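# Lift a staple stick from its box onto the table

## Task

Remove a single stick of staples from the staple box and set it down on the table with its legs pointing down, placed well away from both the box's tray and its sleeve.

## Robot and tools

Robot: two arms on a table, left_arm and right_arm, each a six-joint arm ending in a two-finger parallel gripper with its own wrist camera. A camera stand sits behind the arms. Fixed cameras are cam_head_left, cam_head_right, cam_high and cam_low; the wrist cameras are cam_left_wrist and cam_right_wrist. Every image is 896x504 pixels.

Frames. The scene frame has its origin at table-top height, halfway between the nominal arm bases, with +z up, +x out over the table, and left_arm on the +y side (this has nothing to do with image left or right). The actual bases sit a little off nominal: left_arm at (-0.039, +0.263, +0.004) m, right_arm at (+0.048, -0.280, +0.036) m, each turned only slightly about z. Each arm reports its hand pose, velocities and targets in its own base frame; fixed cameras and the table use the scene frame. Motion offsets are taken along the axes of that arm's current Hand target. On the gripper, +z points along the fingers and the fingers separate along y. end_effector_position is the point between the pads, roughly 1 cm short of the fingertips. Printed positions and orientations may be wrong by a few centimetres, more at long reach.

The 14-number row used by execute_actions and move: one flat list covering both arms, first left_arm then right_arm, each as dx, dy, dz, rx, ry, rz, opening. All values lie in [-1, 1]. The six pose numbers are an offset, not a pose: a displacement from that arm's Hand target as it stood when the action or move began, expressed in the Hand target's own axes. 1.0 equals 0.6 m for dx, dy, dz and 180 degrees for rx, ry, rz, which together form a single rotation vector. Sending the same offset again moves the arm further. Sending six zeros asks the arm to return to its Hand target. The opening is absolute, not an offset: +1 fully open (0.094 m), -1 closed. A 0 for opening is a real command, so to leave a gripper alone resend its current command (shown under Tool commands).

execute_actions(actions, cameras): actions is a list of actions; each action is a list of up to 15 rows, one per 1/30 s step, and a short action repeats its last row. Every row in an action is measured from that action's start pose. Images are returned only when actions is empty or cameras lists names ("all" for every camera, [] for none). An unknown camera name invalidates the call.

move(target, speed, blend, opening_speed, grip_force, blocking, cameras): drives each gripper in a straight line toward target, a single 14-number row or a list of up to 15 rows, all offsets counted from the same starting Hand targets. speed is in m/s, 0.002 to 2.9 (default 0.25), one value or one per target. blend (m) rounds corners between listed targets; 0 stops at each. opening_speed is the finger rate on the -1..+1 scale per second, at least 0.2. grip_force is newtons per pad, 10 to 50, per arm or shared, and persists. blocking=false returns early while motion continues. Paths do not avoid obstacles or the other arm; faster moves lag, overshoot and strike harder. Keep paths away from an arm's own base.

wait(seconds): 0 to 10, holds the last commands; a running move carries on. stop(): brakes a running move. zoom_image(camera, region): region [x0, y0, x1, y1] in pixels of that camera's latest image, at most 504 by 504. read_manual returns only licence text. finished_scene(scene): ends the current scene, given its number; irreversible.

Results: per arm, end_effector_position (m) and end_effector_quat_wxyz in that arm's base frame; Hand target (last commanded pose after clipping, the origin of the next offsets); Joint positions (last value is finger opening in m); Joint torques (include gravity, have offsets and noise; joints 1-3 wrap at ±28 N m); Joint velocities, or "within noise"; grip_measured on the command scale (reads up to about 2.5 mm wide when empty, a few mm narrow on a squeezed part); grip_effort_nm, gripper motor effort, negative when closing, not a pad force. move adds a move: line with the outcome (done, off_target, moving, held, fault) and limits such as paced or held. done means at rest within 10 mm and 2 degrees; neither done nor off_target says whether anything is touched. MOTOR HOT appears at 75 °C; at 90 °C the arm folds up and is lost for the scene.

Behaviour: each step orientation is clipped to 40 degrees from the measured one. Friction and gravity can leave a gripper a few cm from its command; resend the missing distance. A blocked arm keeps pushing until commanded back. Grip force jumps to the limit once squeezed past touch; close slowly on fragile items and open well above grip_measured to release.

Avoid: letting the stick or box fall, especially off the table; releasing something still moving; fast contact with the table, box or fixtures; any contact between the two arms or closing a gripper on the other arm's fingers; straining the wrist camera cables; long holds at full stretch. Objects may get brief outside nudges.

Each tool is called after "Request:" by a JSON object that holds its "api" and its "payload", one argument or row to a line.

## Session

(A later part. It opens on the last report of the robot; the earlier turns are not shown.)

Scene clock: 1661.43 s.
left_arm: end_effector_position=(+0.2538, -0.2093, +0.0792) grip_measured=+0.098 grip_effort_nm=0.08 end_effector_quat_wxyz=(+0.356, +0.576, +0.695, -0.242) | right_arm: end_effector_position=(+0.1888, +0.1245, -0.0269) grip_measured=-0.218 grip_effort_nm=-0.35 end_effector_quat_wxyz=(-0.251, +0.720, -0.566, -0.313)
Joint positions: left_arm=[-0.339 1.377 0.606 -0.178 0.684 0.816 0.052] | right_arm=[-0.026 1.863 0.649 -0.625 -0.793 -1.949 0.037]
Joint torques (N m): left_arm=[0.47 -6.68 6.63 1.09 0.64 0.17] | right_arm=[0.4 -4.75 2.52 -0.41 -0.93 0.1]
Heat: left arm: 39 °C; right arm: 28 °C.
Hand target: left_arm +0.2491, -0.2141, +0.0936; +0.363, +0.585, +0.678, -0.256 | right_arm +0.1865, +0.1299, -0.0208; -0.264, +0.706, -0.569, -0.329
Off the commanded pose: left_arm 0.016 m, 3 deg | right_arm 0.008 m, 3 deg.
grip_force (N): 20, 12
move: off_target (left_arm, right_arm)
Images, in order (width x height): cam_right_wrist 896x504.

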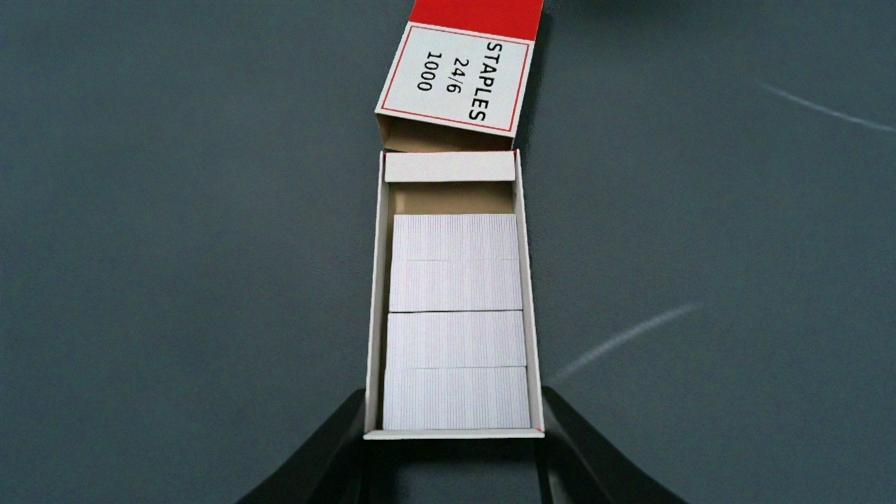

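Request:
{"api": "move", "payload": {
  "target": [0,0,0,0,0,0,0.1,-0.0638,0,-0.0537,0,0.1556,0,-0.42],
  "speed": 0.08,
  "cameras": ["cam_right_wrist","cam_low"]
}}

Scene clock: 1673.27 s.
left_arm: end_effector_position=(+0.2538, -0.2093, +0.0792) grip_measured=+0.098 grip_effort_nm=0.07 end_effector_quat_wxyz=(+0.356, +0.576, +0.695, -0.242) | right_arm: end_effector_position=(+0.1741, +0.1237, +0.0147) grip_measured=-0.218 grip_effort_nm=-0.35 end_effector_quat_wxyz=(-0.096, +0.758, -0.624, -0.163)
Joint positions: left_arm=[-0.339 1.377 0.606 -0.178 0.684 0.816 0.052] | right_arm=[0.294 1.459 0.684 -0.816 -0.38 -1.473 0.037]
Joint torques (N m): left_arm=[0.47 -6.69 6.64 1.08 0.64 0.18] | right_arm=[0.39 -4.92 8.16 -0.18 -0.22 0.1]
Heat: left arm: 39 °C; right arm: 29 °C.
Hand target: left_arm +0.2491, -0.2141, +0.0936; +0.363, +0.585, +0.678, -0.256 | right_arm +0.1866, +0.1299, +0.0292; -0.119, +0.765, -0.616, -0.149
Off the commanded pose: left_arm 0.016 m, 3 deg | right_arm 0.020 m, 3 deg.
grip_force (N): 20, 12
move: off_target (left_arm, right_arm)
Images, in order (width x height): cam_low 896x504, cam_right_wrist 896x504.

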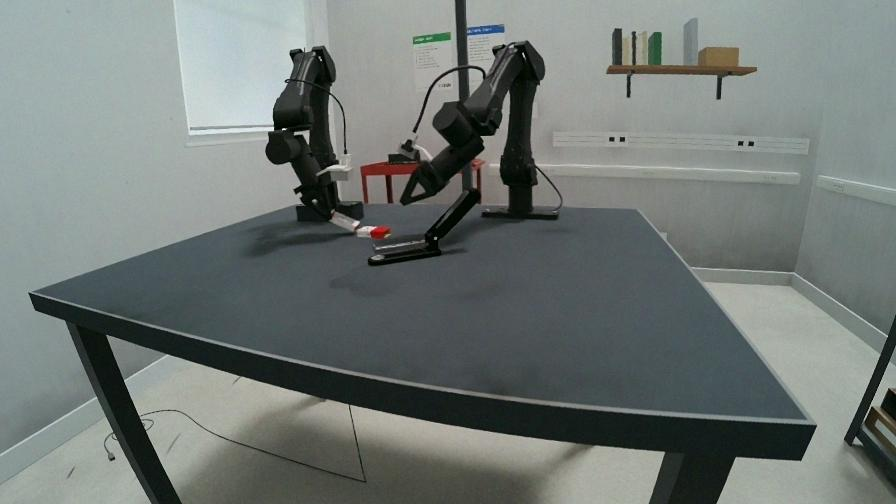

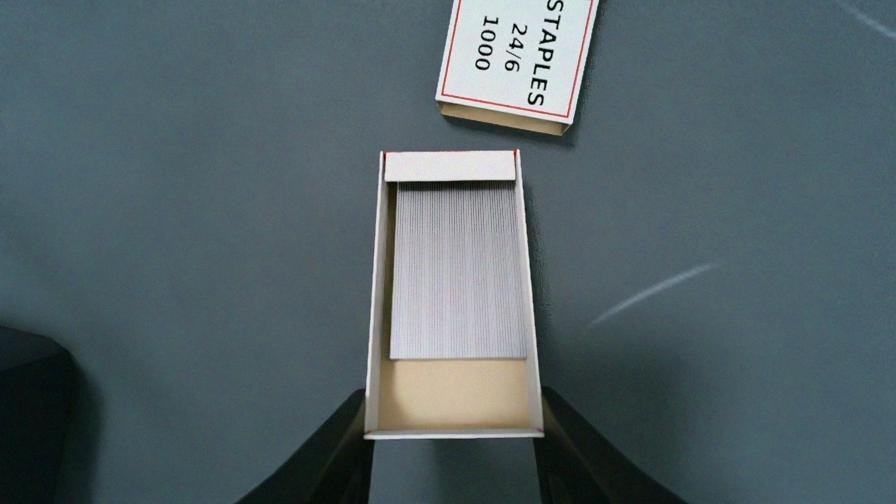

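Request:
{"api": "move", "payload": {
  "target": [
    [0,0,0,0,0,0,0.1,0.0267,0,0.0661,0,-0.1556,0,-0.42],
    [0,0,0,0,0,0,0.1,0.0329,0,0.0816,0,-0.1556,0,-0.42]
  ],
  "speed": [0.1,0.03],
  "cameras": ["cam_right_wrist","cam_low"]
}}

Request:
{"api": "zoom_image", "payload": {
  "camera": "cam_low",
  "region": [230, 140, 430, 260]
}}

Scene clock: 1700.10 s.
left_arm: end_effector_position=(+0.2538, -0.2093, +0.0792) grip_measured=+0.098 grip_effort_nm=0.07 end_effector_quat_wxyz=(+0.356, +0.576, +0.695, -0.242) | right_arm: end_effector_position=(+0.1890, +0.1252, -0.0258) grip_measured=-0.218 grip_effort_nm=-0.35 end_effector_quat_wxyz=(-0.246, +0.718, -0.571, -0.313)
Joint positions: left_arm=[-0.339 1.377 0.606 -0.178 0.684 0.816 0.052] | right_arm=[-0.019 1.854 0.65 -0.628 -0.786 -1.926 0.037]
Joint torques (N m): left_arm=[0.47 -6.68 6.64 1.08 0.64 0.17] | right_arm=[-0.42 -3.44 2.3 -0.26 -0.99 -0.02]
Heat: left arm: 39 °C; right arm: 32 °C.
Hand target: left_arm +0.2491, -0.2141, +0.0936; +0.363, +0.585, +0.678, -0.256 | right_arm +0.1865, +0.1298, -0.0236; -0.264, +0.706, -0.569, -0.329
Off the commanded pose: left_arm 0.016 m, 3 deg | right_arm 0.006 m, 3 deg.
grip_force (N): 20, 12
move: off_target (left_arm, right_arm)
Images, in order (width x height): cam_low 896x504, cam_right_wrist 896x504.

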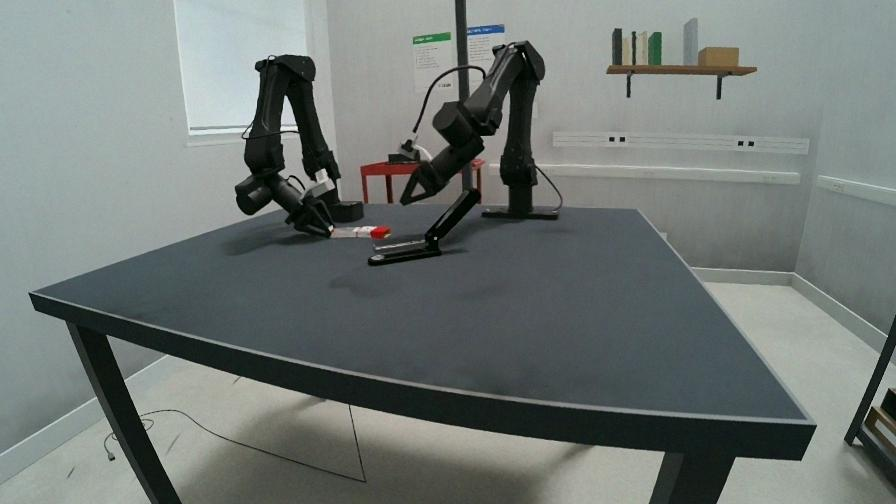

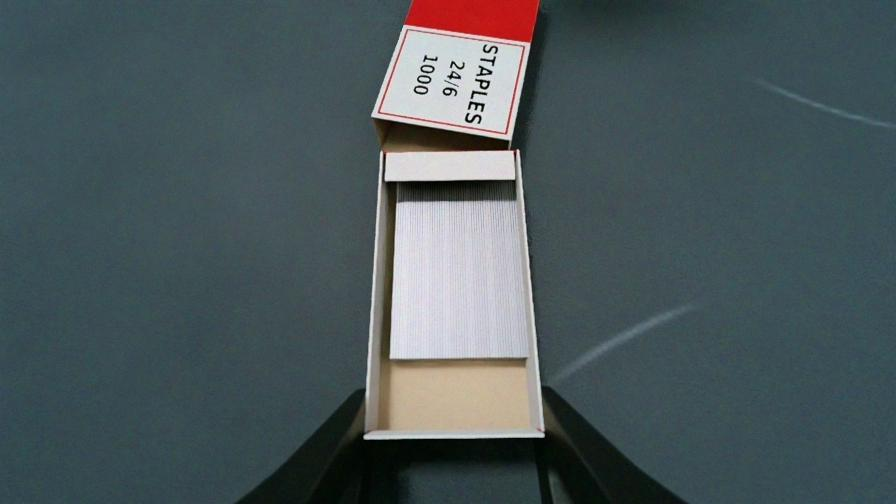

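Scaled by 2.520 from the camera's 896x504 image, which has a finer 1280x720 frame.

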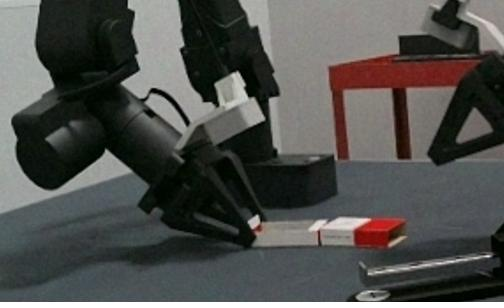

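Request:
{"api": "move", "payload": {
  "target": [
    [0,0,0,0,0,0,0.1,0.0026,0,0.0021,0,0,0,-0.42],
    [0,0,0,0,0,0,0.1,0.0026,0,0.0021,0,0,0,0.2]
  ],
  "speed": 0.03,
  "opening_speed": 0.5,
  "cameras": ["cam_right_wrist"]
}}

Scene clock: 1711.37 s.
left_arm: end_effector_position=(+0.2538, -0.2093, +0.0792) grip_measured=+0.098 grip_effort_nm=0.07 end_effector_quat_wxyz=(+0.356, +0.576, +0.695, -0.242) | right_arm: end_effector_position=(+0.1901, +0.1259, -0.0266) grip_measured=+0.197 grip_effort_nm=0.11 end_effector_quat_wxyz=(-0.250, +0.717, -0.570, -0.313)
Joint positions: left_arm=[-0.339 1.377 0.606 -0.178 0.684 0.816 0.052] | right_arm=[-0.019 1.86 0.65 -0.618 -0.793 -1.926 0.056]
Joint torques (N m): left_arm=[0.47 -6.68 6.64 1.09 0.64 0.17] | right_arm=[-0.43 -3.4 2.13 -0.26 -0.93 -0.03]
Heat: left arm: 39 °C; right arm: 30 °C.
Hand target: left_arm +0.2491, -0.2141, +0.0936; +0.363, +0.585, +0.678, -0.256 | right_arm +0.1865, +0.1298, -0.0256; -0.264, +0.706, -0.569, -0.329
Off the commanded pose: left_arm 0.016 m, 3 deg | right_arm 0.005 m, 3 deg.
grip_force (N): 20, 12
move: off_target (left_arm, right_arm); target 2's new opening was sent with right_arm's hand 0.005 m and 3 deg from that target
Images, in order (width x height): cam_right_wrist 896x504.

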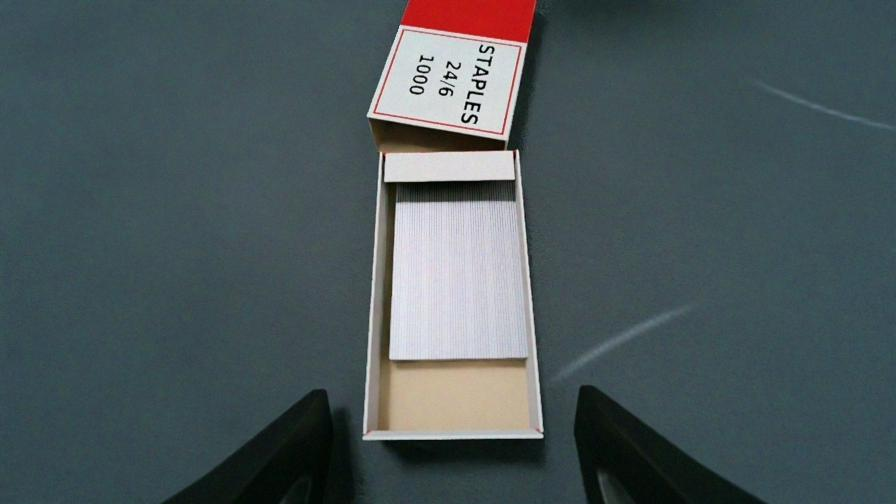

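Request:
{"api": "move", "payload": {
  "target": [
    [0,0,0,0,0,0,0.1,0,0,-0.1,0,0,0,0.2],
    [0,0,0,0,0,0,0.1,-0.1493,-0.0073,-0.07,0.214,0.2177,0.459,0.2]
  ],
  "speed": [0.12,0.3],
  "blend": [0.02,0],
  "cameras": ["cam_right_wrist","cam_low","cam_high"]
}}

Scene clock: 1747.67 s.
left_arm: end_effector_position=(+0.2538, -0.2093, +0.0792) grip_measured=+0.098 grip_effort_nm=0.08 end_effector_quat_wxyz=(+0.356, +0.576, +0.695, -0.242) | right_arm: end_effector_position=(+0.1742, +0.1510, +0.0611) grip_measured=+0.198 grip_effort_nm=0.11 end_effector_quat_wxyz=(-0.016, -0.123, +0.992, +0.002)
Joint positions: left_arm=[-0.339 1.377 0.606 -0.178 0.684 0.816 0.052] | right_arm=[0.693 1.475 0.954 -1.076 -0.021 0.446 0.056]
Joint torques (N m): left_arm=[0.47 -6.69 6.64 1.08 0.64 0.17] | right_arm=[0.39 -2.86 9.02 -0.16 0.12 0.13]
Heat: left arm: 38 °C; right arm: 30 °C.
Hand target: left_arm +0.2491, -0.2141, +0.0936; +0.363, +0.585, +0.678, -0.256 | right_arm +0.1855, +0.1557, +0.0700; +0.000, -0.118, +0.993, +0.000
Off the commanded pose: left_arm 0.016 m, 3 deg | right_arm 0.015 m, 2 deg.
grip_force (N): 20, 12
move: off_target (left_arm, right_arm)
Images, in order (width x height): cam_high 896x504, cam_low 896x504, cam_right_wrist 896x504.

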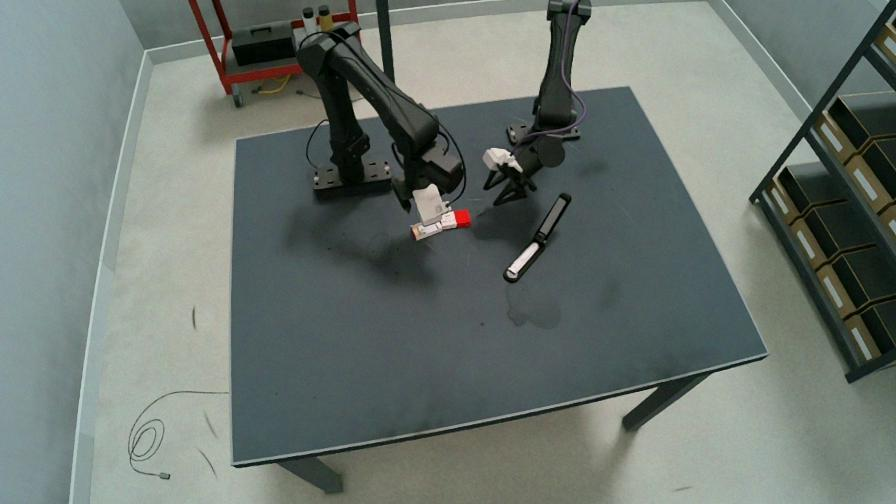

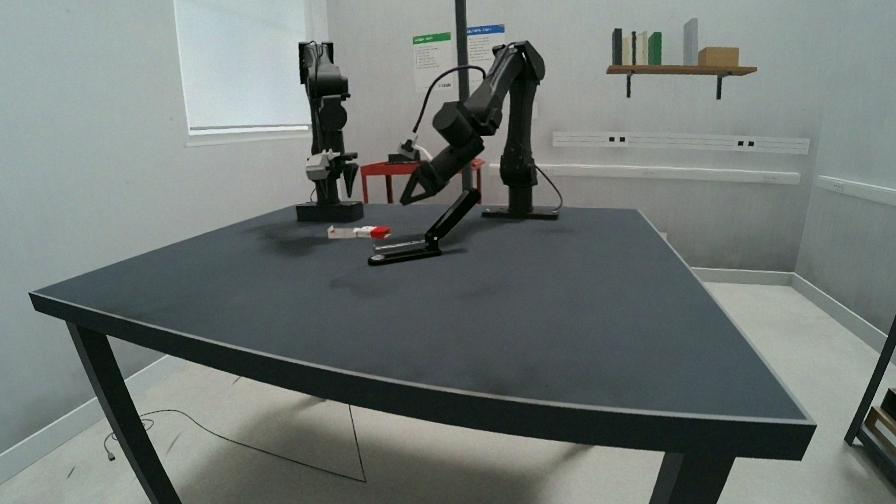

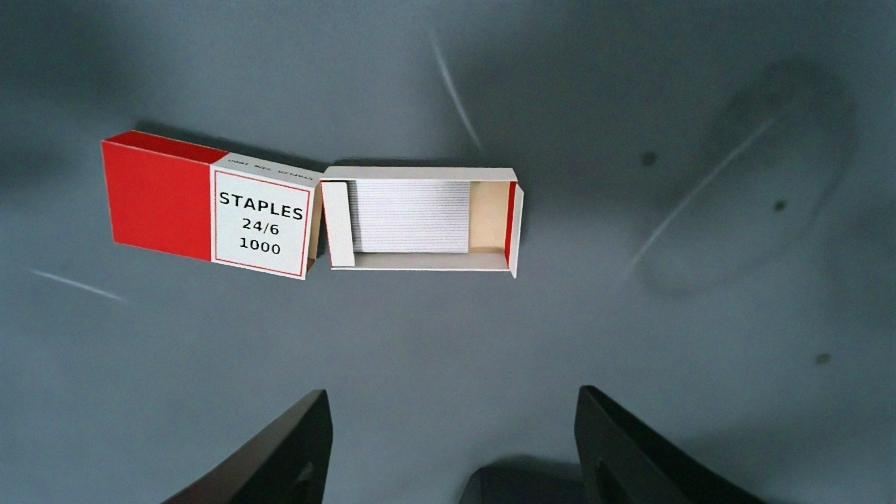

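Request:
{"api": "zoom_image", "payload": {
  "camera": "cam_right_wrist",
  "region": [310, 150, 540, 290]
}}

Scaled by 2.191 from the camera's 896x504 image, which has a finer 1280x720 frame.

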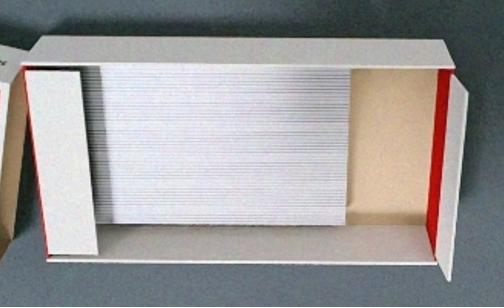

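Request:
{"api": "move", "payload": {
  "target": [0,0,0,0,0,0,0.1,-0.0177,0.0102,0.1018,0,0,0,-0.93],
  "speed": 0.1,
  "grip_force": [20, 50],
  "cameras": ["cam_right_wrist","cam_low"]
}}

Request:
{"api": "zoom_image", "payload": {
  "camera": "cam_right_wrist",
  "region": [260, 250, 600, 504]
}}

Scene clock: 1806.37 s.
left_arm: end_effector_position=(+0.2538, -0.2093, +0.0792) grip_measured=+0.098 grip_effort_nm=0.07 end_effector_quat_wxyz=(+0.356, +0.576, +0.695, -0.242) | right_arm: end_effector_position=(+0.1934, +0.1665, +0.0154) grip_measured=-0.927 grip_effort_nm=-0.15 end_effector_quat_wxyz=(-0.004, -0.122, +0.993, +0.009)
Joint positions: left_arm=[-0.339 1.377 0.606 -0.178 0.684 0.816 0.052] | right_arm=[0.693 1.613 0.893 -0.849 -0.019 0.449 0.003]
Joint torques (N m): left_arm=[0.47 -6.69 6.64 1.08 0.64 0.17] | right_arm=[0.4 -3.6 4.07 0.18 0.12 0.11]
Heat: left arm: 38 °C; right arm: 36 °C.
Hand target: left_arm +0.2491, -0.2141, +0.0936; +0.363, +0.585, +0.678, -0.256 | right_arm +0.1944, +0.1642, +0.0089; +0.000, -0.118, +0.993, +0.000
Off the commanded pose: left_arm 0.016 m, 3 deg | right_arm 0.007 m, 1 deg.
grip_force (N): 20, 50
move: off_target (left_arm)
Images, in order (width x height): cam_low 896x504, cam_right_wrist 896x504.

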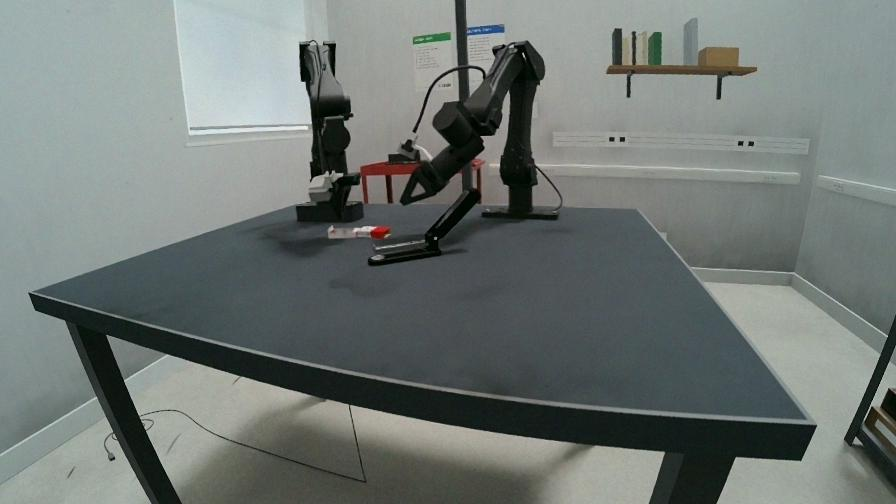

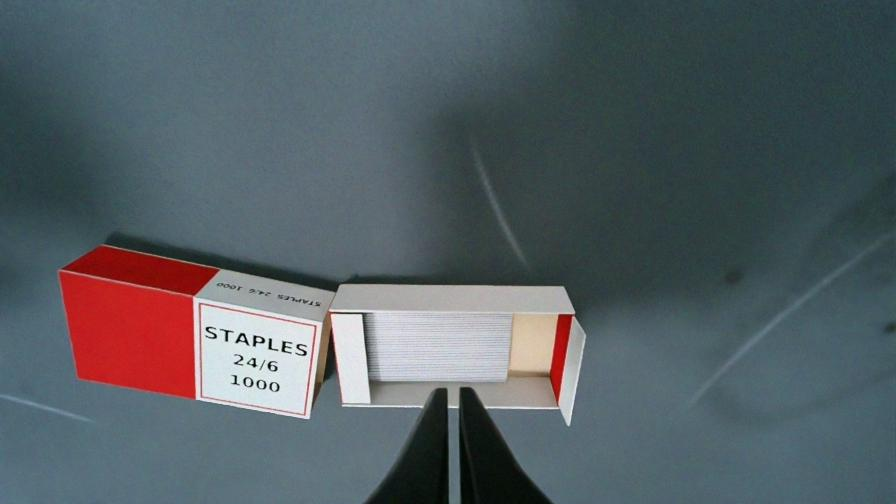

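Scaled by 1.482 from the camera's 896x504 image, which has a finer 1280x720 frame.

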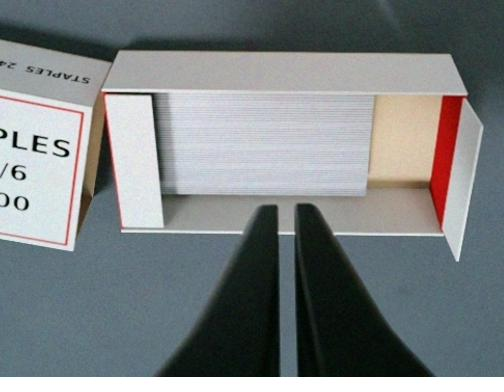

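Request:
{"api": "move", "payload": {
  "target": [0,0,0,0,0,0,0.1,0.024,-0.0093,0.0367,0,0,0,-0.93],
  "speed": 0.08,
  "cameras": ["cam_right_wrist"]
}}

Request:
{"api": "zoom_image", "payload": {
  "camera": "cam_right_wrist",
  "region": [260, 250, 640, 504]
}}

Scene clock: 1865.90 s.
left_arm: end_effector_position=(+0.2538, -0.2093, +0.0792) grip_measured=+0.098 grip_effort_nm=0.08 end_effector_quat_wxyz=(+0.356, +0.576, +0.695, -0.242) | right_arm: end_effector_position=(+0.1815, +0.1566, -0.0082) grip_measured=-0.927 grip_effort_nm=-0.15 end_effector_quat_wxyz=(-0.007, -0.119, +0.993, +0.007)
Joint positions: left_arm=[-0.339 1.377 0.606 -0.178 0.684 0.816 0.052] | right_arm=[0.693 1.613 0.784 -0.746 -0.019 0.455 0.003]
Joint torques (N m): left_arm=[0.49 -6.69 6.63 1.09 0.64 0.17] | right_arm=[0.42 -3.71 3.77 0.18 0.12 0.12]
Heat: left arm: 38 °C; right arm: 30 °C.
Hand target: left_arm +0.2491, -0.2141, +0.0936; +0.363, +0.585, +0.678, -0.256 | right_arm +0.1817, +0.1554, -0.0131; +0.000, -0.118, +0.993, +0.000
Off the commanded pose: left_arm 0.016 m, 3 deg | right_arm 0.005 m, 1 deg.
grip_force (N): 20, 50
move: off_target (left_arm)
Images, in order (width x height): cam_right_wrist 896x504.

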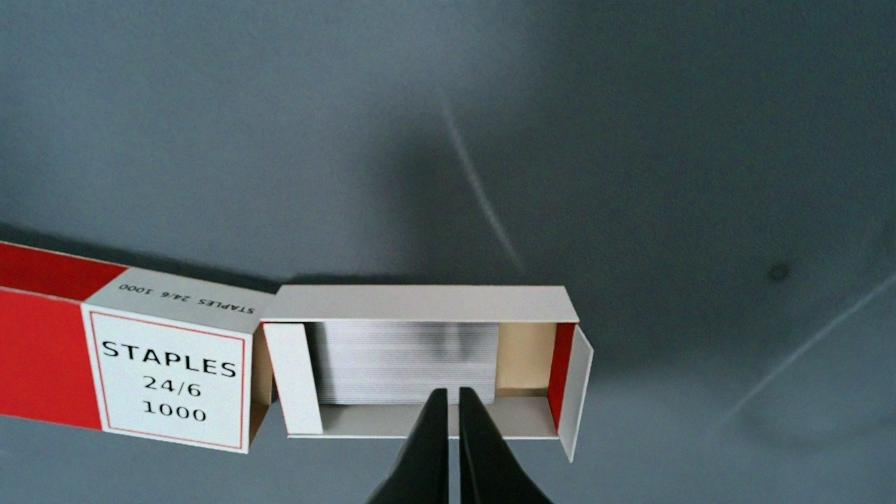

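Scaled by 1.326 from the camera's 896x504 image, which has a finer 1280x720 frame.

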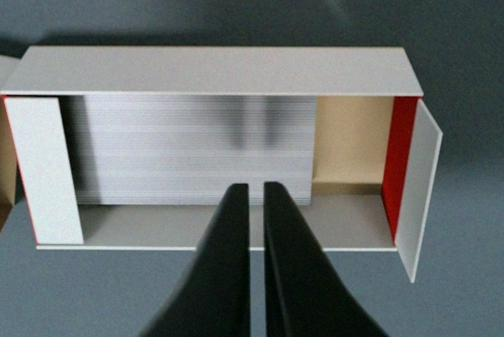

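Request:
{"api": "move", "payload": {
  "target": [0,0,0,0,0,0,0.1,0,0.0037,0.0167,0,0,0,-0.93],
  "speed": 0.05,
  "cameras": ["cam_right_wrist"]
}}

Request:
{"api": "zoom_image", "payload": {
  "camera": "cam_right_wrist",
  "region": [300, 300, 620, 504]
}}

Scene clock: 1887.90 s.
left_arm: end_effector_position=(+0.2538, -0.2093, +0.0792) grip_measured=+0.098 grip_effort_nm=0.08 end_effector_quat_wxyz=(+0.356, +0.576, +0.695, -0.242) | right_arm: end_effector_position=(+0.1821, +0.1590, -0.0165) grip_measured=-0.927 grip_effort_nm=-0.15 end_effector_quat_wxyz=(-0.004, -0.118, +0.993, +0.009)
Joint positions: left_arm=[-0.339 1.377 0.606 -0.178 0.684 0.816 0.052] | right_arm=[0.699 1.634 0.767 -0.7 -0.019 0.463 0.003]
Joint torques (N m): left_arm=[0.46 -6.69 6.64 1.09 0.64 0.17] | right_arm=[0.5 -3.34 3.64 0.19 0.12 0.11]
Heat: left arm: 38 °C; right arm: 30 °C.
Hand target: left_arm +0.2491, -0.2141, +0.0936; +0.363, +0.585, +0.678, -0.256 | right_arm +0.1811, +0.1576, -0.0231; +0.000, -0.118, +0.993, +0.000
Off the commanded pose: left_arm 0.016 m, 3 deg | right_arm 0.007 m, 1 deg.
grip_force (N): 20, 50
move: off_target (left_arm)
Images, in order (width x height): cam_right_wrist 896x504.

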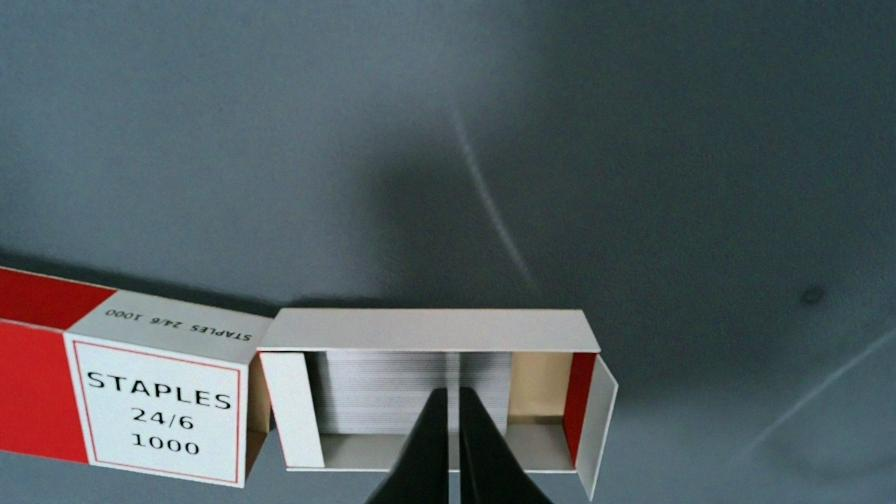

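Scaled by 1.575 from the camera's 896x504 image, which has a finer 1280x720 frame.

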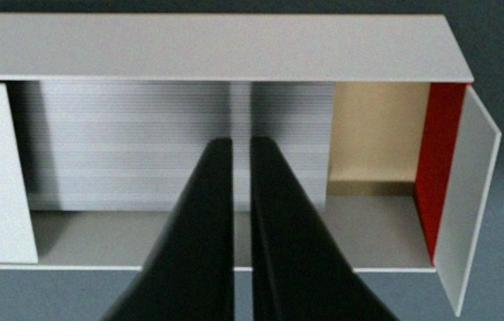

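Request:
{"api": "move", "payload": {
  "target": [0,0,0,0,0,0,0.1,0,0,0.005,0,0,0,-0.93],
  "speed": 0.03,
  "cameras": ["cam_right_wrist"]
}}

Request:
{"api": "zoom_image", "payload": {
  "camera": "cam_right_wrist",
  "region": [300, 300, 620, 504]
}}

Scene clock: 1903.87 s.
left_arm: end_effector_position=(+0.2538, -0.2093, +0.0792) grip_measured=+0.098 grip_effort_nm=0.07 end_effector_quat_wxyz=(+0.356, +0.576, +0.695, -0.242) | right_arm: end_effector_position=(+0.1824, +0.1593, -0.0194) grip_measured=-0.927 grip_effort_nm=-0.15 end_effector_quat_wxyz=(-0.004, -0.118, +0.993, +0.009)
Joint positions: left_arm=[-0.339 1.377 0.606 -0.178 0.684 0.816 0.052] | right_arm=[0.699 1.643 0.762 -0.686 -0.019 0.463 0.003]
Joint torques (N m): left_arm=[0.47 -6.68 6.64 1.08 0.64 0.17] | right_arm=[0.49 -3.33 3.56 0.23 0.12 0.11]
Heat: left arm: 38 °C; right arm: 29 °C.
Hand target: left_arm +0.2491, -0.2141, +0.0936; +0.363, +0.585, +0.678, -0.256 | right_arm +0.1811, +0.1576, -0.0261; +0.000, -0.118, +0.993, +0.000
Off the commanded pose: left_arm 0.016 m, 3 deg | right_arm 0.007 m, 1 deg.
grip_force (N): 20, 50
move: off_target (left_arm)
Images, in order (width x height): cam_right_wrist 896x504.

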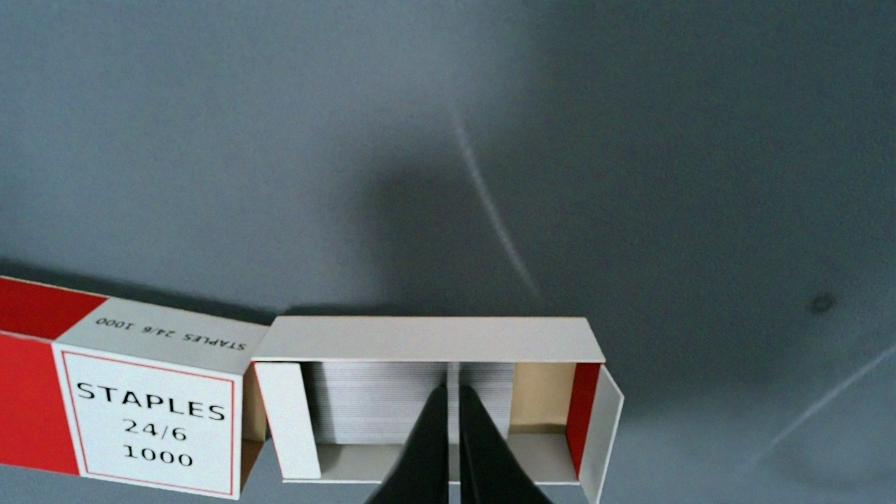

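Scaled by 1.575 from the camera's 896x504 image, which has a finer 1280x720 frame.

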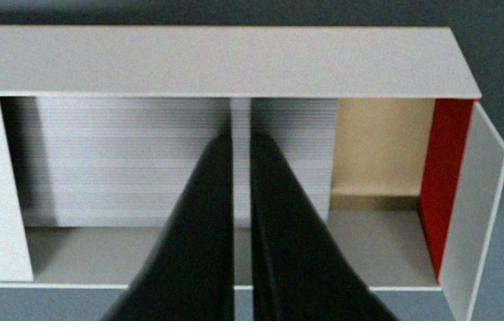

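Request:
{"api": "move", "payload": {
  "target": [0,0,0,0,0,0,0.1,-0.005,0,0.005,0,0,0,-0.93],
  "speed": 0.03,
  "cameras": ["cam_right_wrist"]
}}

Request:
{"api": "zoom_image", "payload": {
  "camera": "cam_right_wrist",
  "region": [300, 300, 620, 504]
}}

Scene clock: 1918.67 s.
left_arm: end_effector_position=(+0.2538, -0.2093, +0.0792) grip_measured=+0.098 grip_effort_nm=0.08 end_effector_quat_wxyz=(+0.356, +0.576, +0.695, -0.242) | right_arm: end_effector_position=(+0.1827, +0.1596, -0.0205) grip_measured=-0.928 grip_effort_nm=-0.15 end_effector_quat_wxyz=(-0.004, -0.118, +0.993, +0.009)
Joint positions: left_arm=[-0.339 1.377 0.606 -0.178 0.684 0.816 0.052] | right_arm=[0.699 1.648 0.762 -0.681 -0.019 0.463 0.003]
Joint torques (N m): left_arm=[0.47 -6.67 6.64 1.08 0.64 0.17] | right_arm=[-0.03 -2.59 3.9 0.3 0.12 0.06]
Heat: left arm: 38 °C; right arm: 29 °C.
Hand target: left_arm +0.2491, -0.2141, +0.0936; +0.363, +0.585, +0.678, -0.256 | right_arm +0.1841, +0.1583, -0.0291; +0.000, -0.118, +0.993, +0.000
Off the commanded pose: left_arm 0.016 m, 3 deg | right_arm 0.009 m, 1 deg.
grip_force (N): 20, 50
move: off_target (left_arm)
Images, in order (width x height): cam_right_wrist 896x504.

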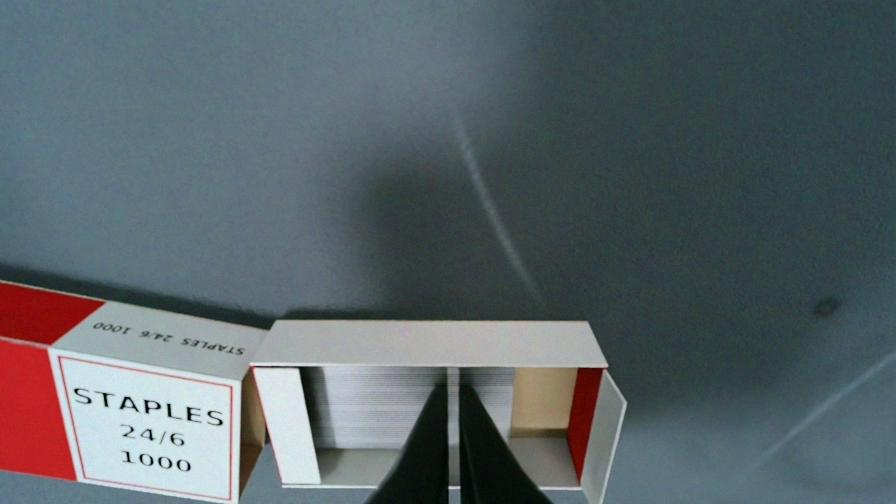

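Scaled by 1.575 from the camera's 896x504 image, which has a finer 1280x720 frame.

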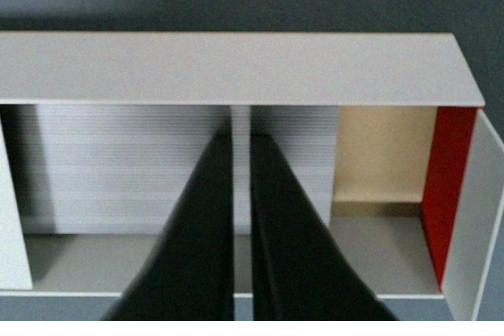

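Request:
{"api": "move", "payload": {
  "target": [0,0,0,0,0,0,0.1,0,0,0.0012,0,0,0,-0.63],
  "speed": 0.03,
  "opening_speed": 0.2,
  "cameras": ["cam_right_wrist"]
}}

Request:
{"api": "zoom_image", "payload": {
  "camera": "cam_right_wrist",
  "region": [300, 300, 620, 504]
}}

Scene clock: 1930.77 s.
left_arm: end_effector_position=(+0.2538, -0.2093, +0.0792) grip_measured=+0.098 grip_effort_nm=0.07 end_effector_quat_wxyz=(+0.356, +0.576, +0.695, -0.242) | right_arm: end_effector_position=(+0.1826, +0.1639, -0.0204) grip_measured=-0.633 grip_effort_nm=0.12 end_effector_quat_wxyz=(+0.001, -0.125, +0.992, +0.012)
Joint positions: left_arm=[-0.339 1.377 0.606 -0.178 0.684 0.816 0.052] | right_arm=[0.713 1.648 0.762 -0.671 -0.019 0.463 0.017]
Joint torques (N m): left_arm=[0.47 -6.69 6.64 1.08 0.64 0.17] | right_arm=[-0.05 -2.48 3.84 0.23 0.12 0.05]
Heat: left arm: 38 °C; right arm: 29 °C.
Hand target: left_arm +0.2491, -0.2141, +0.0936; +0.363, +0.585, +0.678, -0.256 | right_arm +0.1841, +0.1583, -0.0299; +0.000, -0.118, +0.993, +0.000
Off the commanded pose: left_arm 0.016 m, 3 deg | right_arm 0.011 m, 2 deg.
grip_force (N): 20, 50
move: off_target (left_arm, right_arm)
Images, in order (width x height): cam_right_wrist 896x504.

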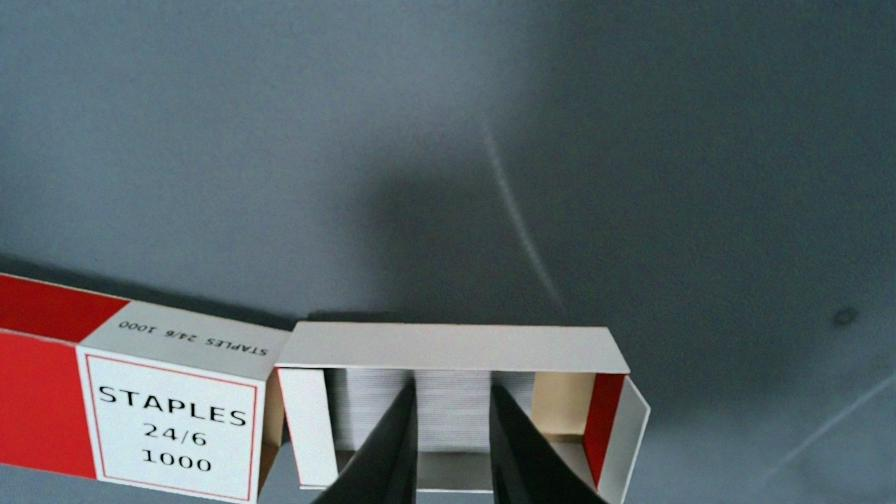

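Scaled by 1.575 from the camera's 896x504 image, which has a finer 1280x720 frame.

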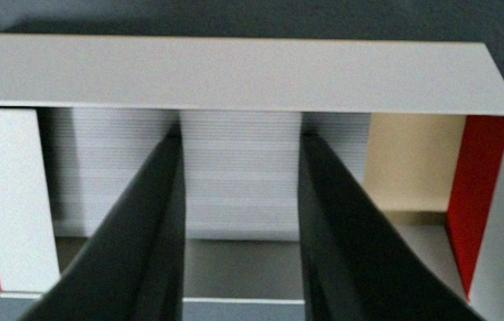

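Request:
{"api": "move", "payload": {
  "target": [
    [0,0,0,0,0,0,0.1,0,0,-0.0167,0,0,0,-0.63],
    [0,0,0,0,0,0,0.1,-0.0058,-0.0113,-0.0167,0,0,0,-0.95]
  ],
  "speed": [0.05,0.05],
  "cameras": ["cam_right_wrist"]
}}

Request:
{"api": "zoom_image", "payload": {
  "camera": "cam_right_wrist",
  "region": [300, 280, 640, 504]
}}

Scene clock: 2032.60 s.
left_arm: end_effector_position=(+0.2538, -0.2093, +0.0792) grip_measured=+0.098 grip_effort_nm=0.08 end_effector_quat_wxyz=(+0.356, +0.576, +0.695, -0.242) | right_arm: end_effector_position=(+0.1868, +0.1554, -0.0205) grip_measured=-0.947 grip_effort_nm=-0.15 end_effector_quat_wxyz=(-0.001, -0.116, +0.993, +0.006)
Joint positions: left_arm=[-0.339 1.377 0.606 -0.178 0.684 0.816 0.052] | right_arm=[0.681 1.648 0.762 -0.68 -0.012 0.447 0.002]
Joint torques (N m): left_arm=[0.46 -6.68 6.64 1.08 0.64 0.17] | right_arm=[-0.43 -4.08 5.23 -0.1 0.09 -0.01]
Heat: left arm: 38 °C; right arm: 29 °C.
Hand target: left_arm +0.2491, -0.2141, +0.0936; +0.363, +0.585, +0.678, -0.256 | right_arm +0.1890, +0.1525, -0.0198; +0.000, -0.118, +0.993, +0.000
Off the commanded pose: left_arm 0.016 m, 3 deg | right_arm 0.004 m, 1 deg.
grip_force (N): 20, 50
move: off_target (left_arm)
Images, in order (width x height): cam_right_wrist 896x504.

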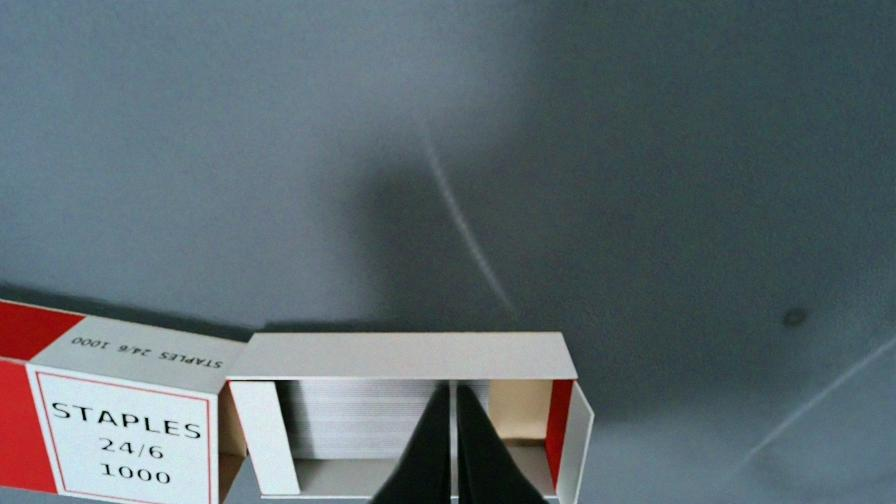

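Scaled by 1.482 from the camera's 896x504 image, which has a finer 1280x720 frame.

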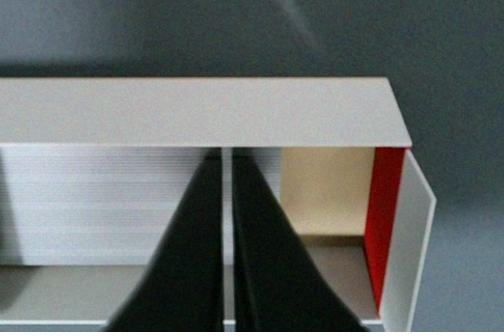

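Request:
{"api": "move", "payload": {
  "target": [
    [0,0,0,0,0,0,0.1,0,0,0.0183,0,0,0,-0.95],
    [0,0,0,0,0,0,0.1,0,-0.0167,0.0183,0,0,0,-0.95]
  ],
  "speed": [0.03,0.03],
  "cameras": ["cam_right_wrist"]
}}

Request:
{"api": "zoom_image", "payload": {
  "camera": "cam_right_wrist",
  "region": [300, 280, 640, 504]
}}

Scene clock: 2052.03 s.
left_arm: end_effector_position=(+0.2538, -0.2093, +0.0792) grip_measured=+0.098 grip_effort_nm=0.08 end_effector_quat_wxyz=(+0.356, +0.576, +0.695, -0.242) | right_arm: end_effector_position=(+0.1906, +0.1516, -0.0208) grip_measured=-0.948 grip_effort_nm=-0.14 end_effector_quat_wxyz=(-0.002, -0.120, +0.993, +0.010)
Joint positions: left_arm=[-0.339 1.377 0.606 -0.178 0.684 0.816 0.052] | right_arm=[0.653 1.65 0.762 -0.677 -0.019 0.414 0.002]
Joint torques (N m): left_arm=[0.47 -6.68 6.63 1.08 0.64 0.17] | right_arm=[-0.87 -3.32 2.62 0.32 0.12 -0.02]
Heat: left arm: 38 °C; right arm: 29 °C.
Hand target: left_arm +0.2491, -0.2141, +0.0936; +0.363, +0.585, +0.678, -0.256 | right_arm +0.1914, +0.1427, -0.0308; +0.000, -0.118, +0.993, +0.000
Off the commanded pose: left_arm 0.016 m, 3 deg | right_arm 0.013 m, 1 deg.
grip_force (N): 20, 50
move: off_target (left_arm, right_arm)
Images, in order (width x height): cam_right_wrist 896x504.

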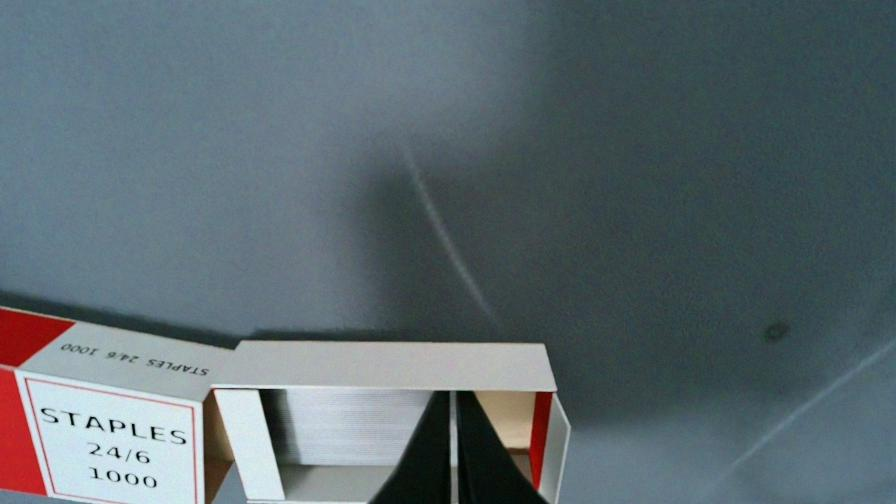

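Scaled by 1.482 from the camera's 896x504 image, which has a finer 1280x720 frame.

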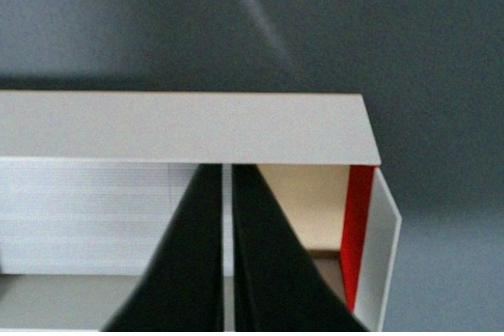

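Request:
{"api": "move", "payload": {
  "target": [0,0,0,0,0,0,0.1,0,0,-0.055,0,0,0,-0.95],
  "speed": 0.06,
  "cameras": ["cam_right_wrist"]
}}

Request:
{"api": "zoom_image", "payload": {
  "camera": "cam_right_wrist",
  "region": [240, 300, 580, 460]
}}

Scene clock: 2283.53 s.
left_arm: end_effector_position=(+0.2538, -0.2093, +0.0792) grip_measured=+0.098 grip_effort_nm=0.07 end_effector_quat_wxyz=(+0.356, +0.576, +0.695, -0.242) | right_arm: end_effector_position=(+0.1746, +0.1381, -0.0119) grip_measured=-0.948 grip_effort_nm=-0.14 end_effector_quat_wxyz=(-0.030, -0.118, +0.993, -0.007)
Joint positions: left_arm=[-0.339 1.377 0.606 -0.178 0.684 0.816 0.052] | right_arm=[0.649 1.611 0.762 -0.781 -0.019 0.412 0.002]
Joint torques (N m): left_arm=[0.47 -6.68 6.64 1.08 0.64 0.17] | right_arm=[-0.53 -6.15 7.61 -0.23 0.12 -0.02]
Heat: left arm: 38 °C; right arm: 28 °C.
Hand target: left_arm +0.2491, -0.2141, +0.0936; +0.363, +0.585, +0.678, -0.256 | right_arm +0.1914, +0.1427, +0.0022; +0.000, -0.118, +0.993, +0.000
Off the commanded pose: left_arm 0.016 m, 3 deg | right_arm 0.022 m, 4 deg.
grip_force (N): 20, 50
move: off_target (left_arm, right_arm)
Images, in order (width x height): cam_right_wrist 896x504.

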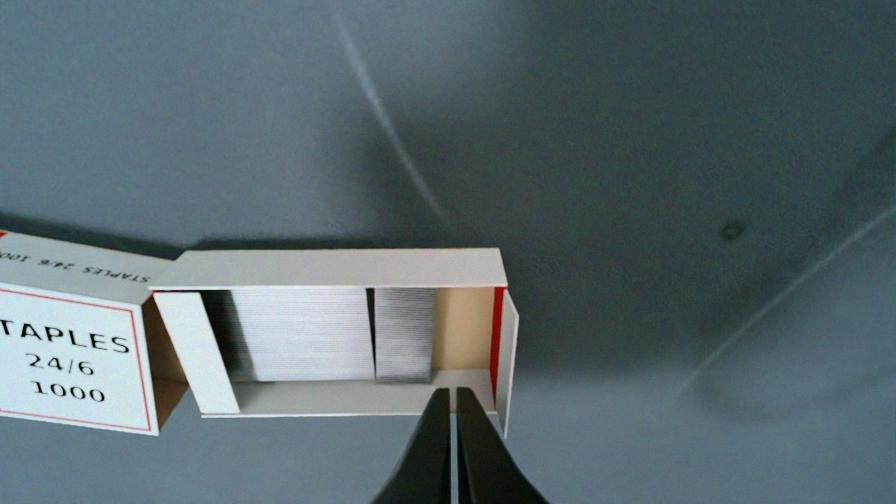

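Scaled by 1.482 from the camera's 896x504 image, which has a finer 1280x720 frame.

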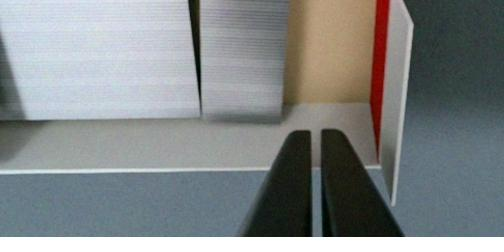

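Request:
{"api": "move", "payload": {
  "target": [0,0,0,0,0,0,0.1,0.0083,0.0288,-0.0008,-0.1944,0,0,-0.83],
  "speed": 0.1,
  "cameras": ["cam_right_wrist","cam_low"]
}}

Request:
{"api": "zoom_image", "payload": {
  "camera": "cam_right_wrist",
  "region": [240, 250, 600, 504]
}}

Scene clock: 2340.17 s.
left_arm: end_effector_position=(+0.2538, -0.2093, +0.0792) grip_measured=+0.098 grip_effort_nm=0.08 end_effector_quat_wxyz=(+0.356, +0.576, +0.695, -0.242) | right_arm: end_effector_position=(+0.1841, +0.1559, +0.0053) grip_measured=-0.832 grip_effort_nm=0.11 end_effector_quat_wxyz=(-0.036, -0.109, +0.952, +0.283)
Joint positions: left_arm=[-0.339 1.377 0.606 -0.178 0.684 0.816 0.052] | right_arm=[0.278 1.558 0.65 -0.64 -0.578 0.056 0.008]
Joint torques (N m): left_arm=[0.46 -6.68 6.63 1.09 0.64 0.17] | right_arm=[-0.42 -2.74 3.56 0.26 -0.71 -0.08]
Heat: left arm: 38 °C; right arm: 30 °C.
Hand target: left_arm +0.2491, -0.2141, +0.0936; +0.363, +0.585, +0.678, -0.256 | right_arm +0.1825, +0.1584, +0.0027; -0.035, -0.112, +0.947, +0.299
Off the commanded pose: left_arm 0.016 m, 3 deg | right_arm 0.004 m, 2 deg.
grip_force (N): 20, 50
move: off_target (left_arm)
Images, in order (width x height): cam_low 896x504, cam_right_wrist 896x504.

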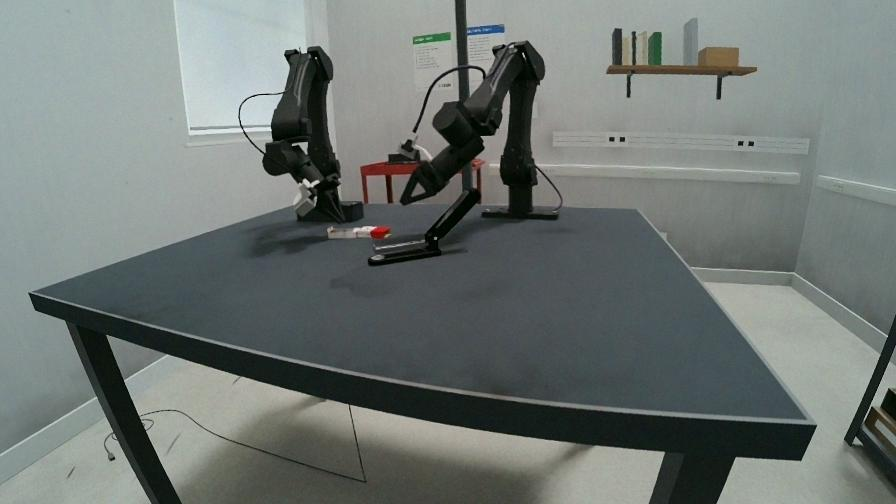

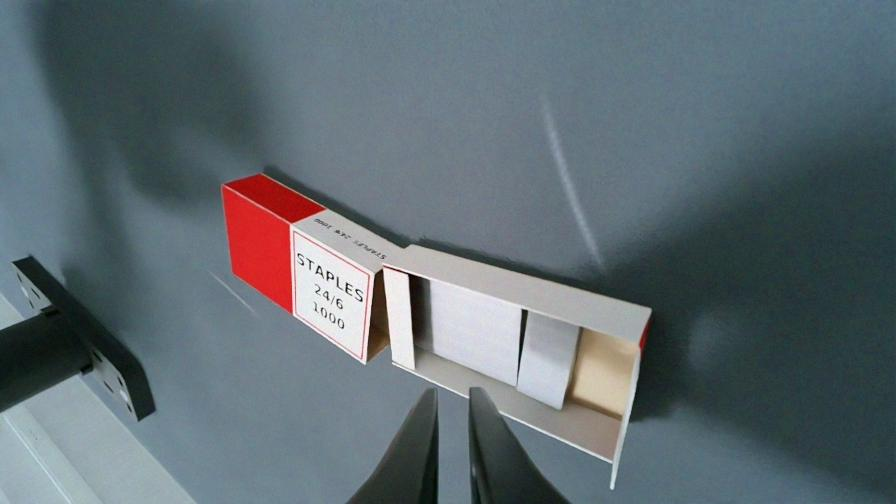

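Scaled by 1.400 from the camera's 896x504 image, which has a finer 1280x720 frame.

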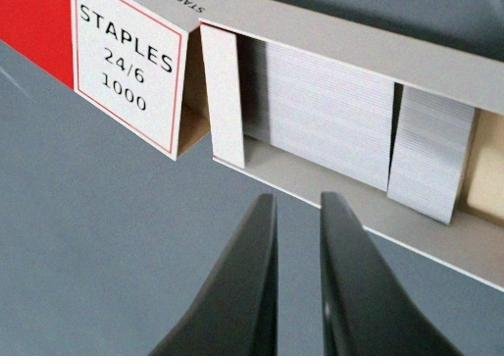

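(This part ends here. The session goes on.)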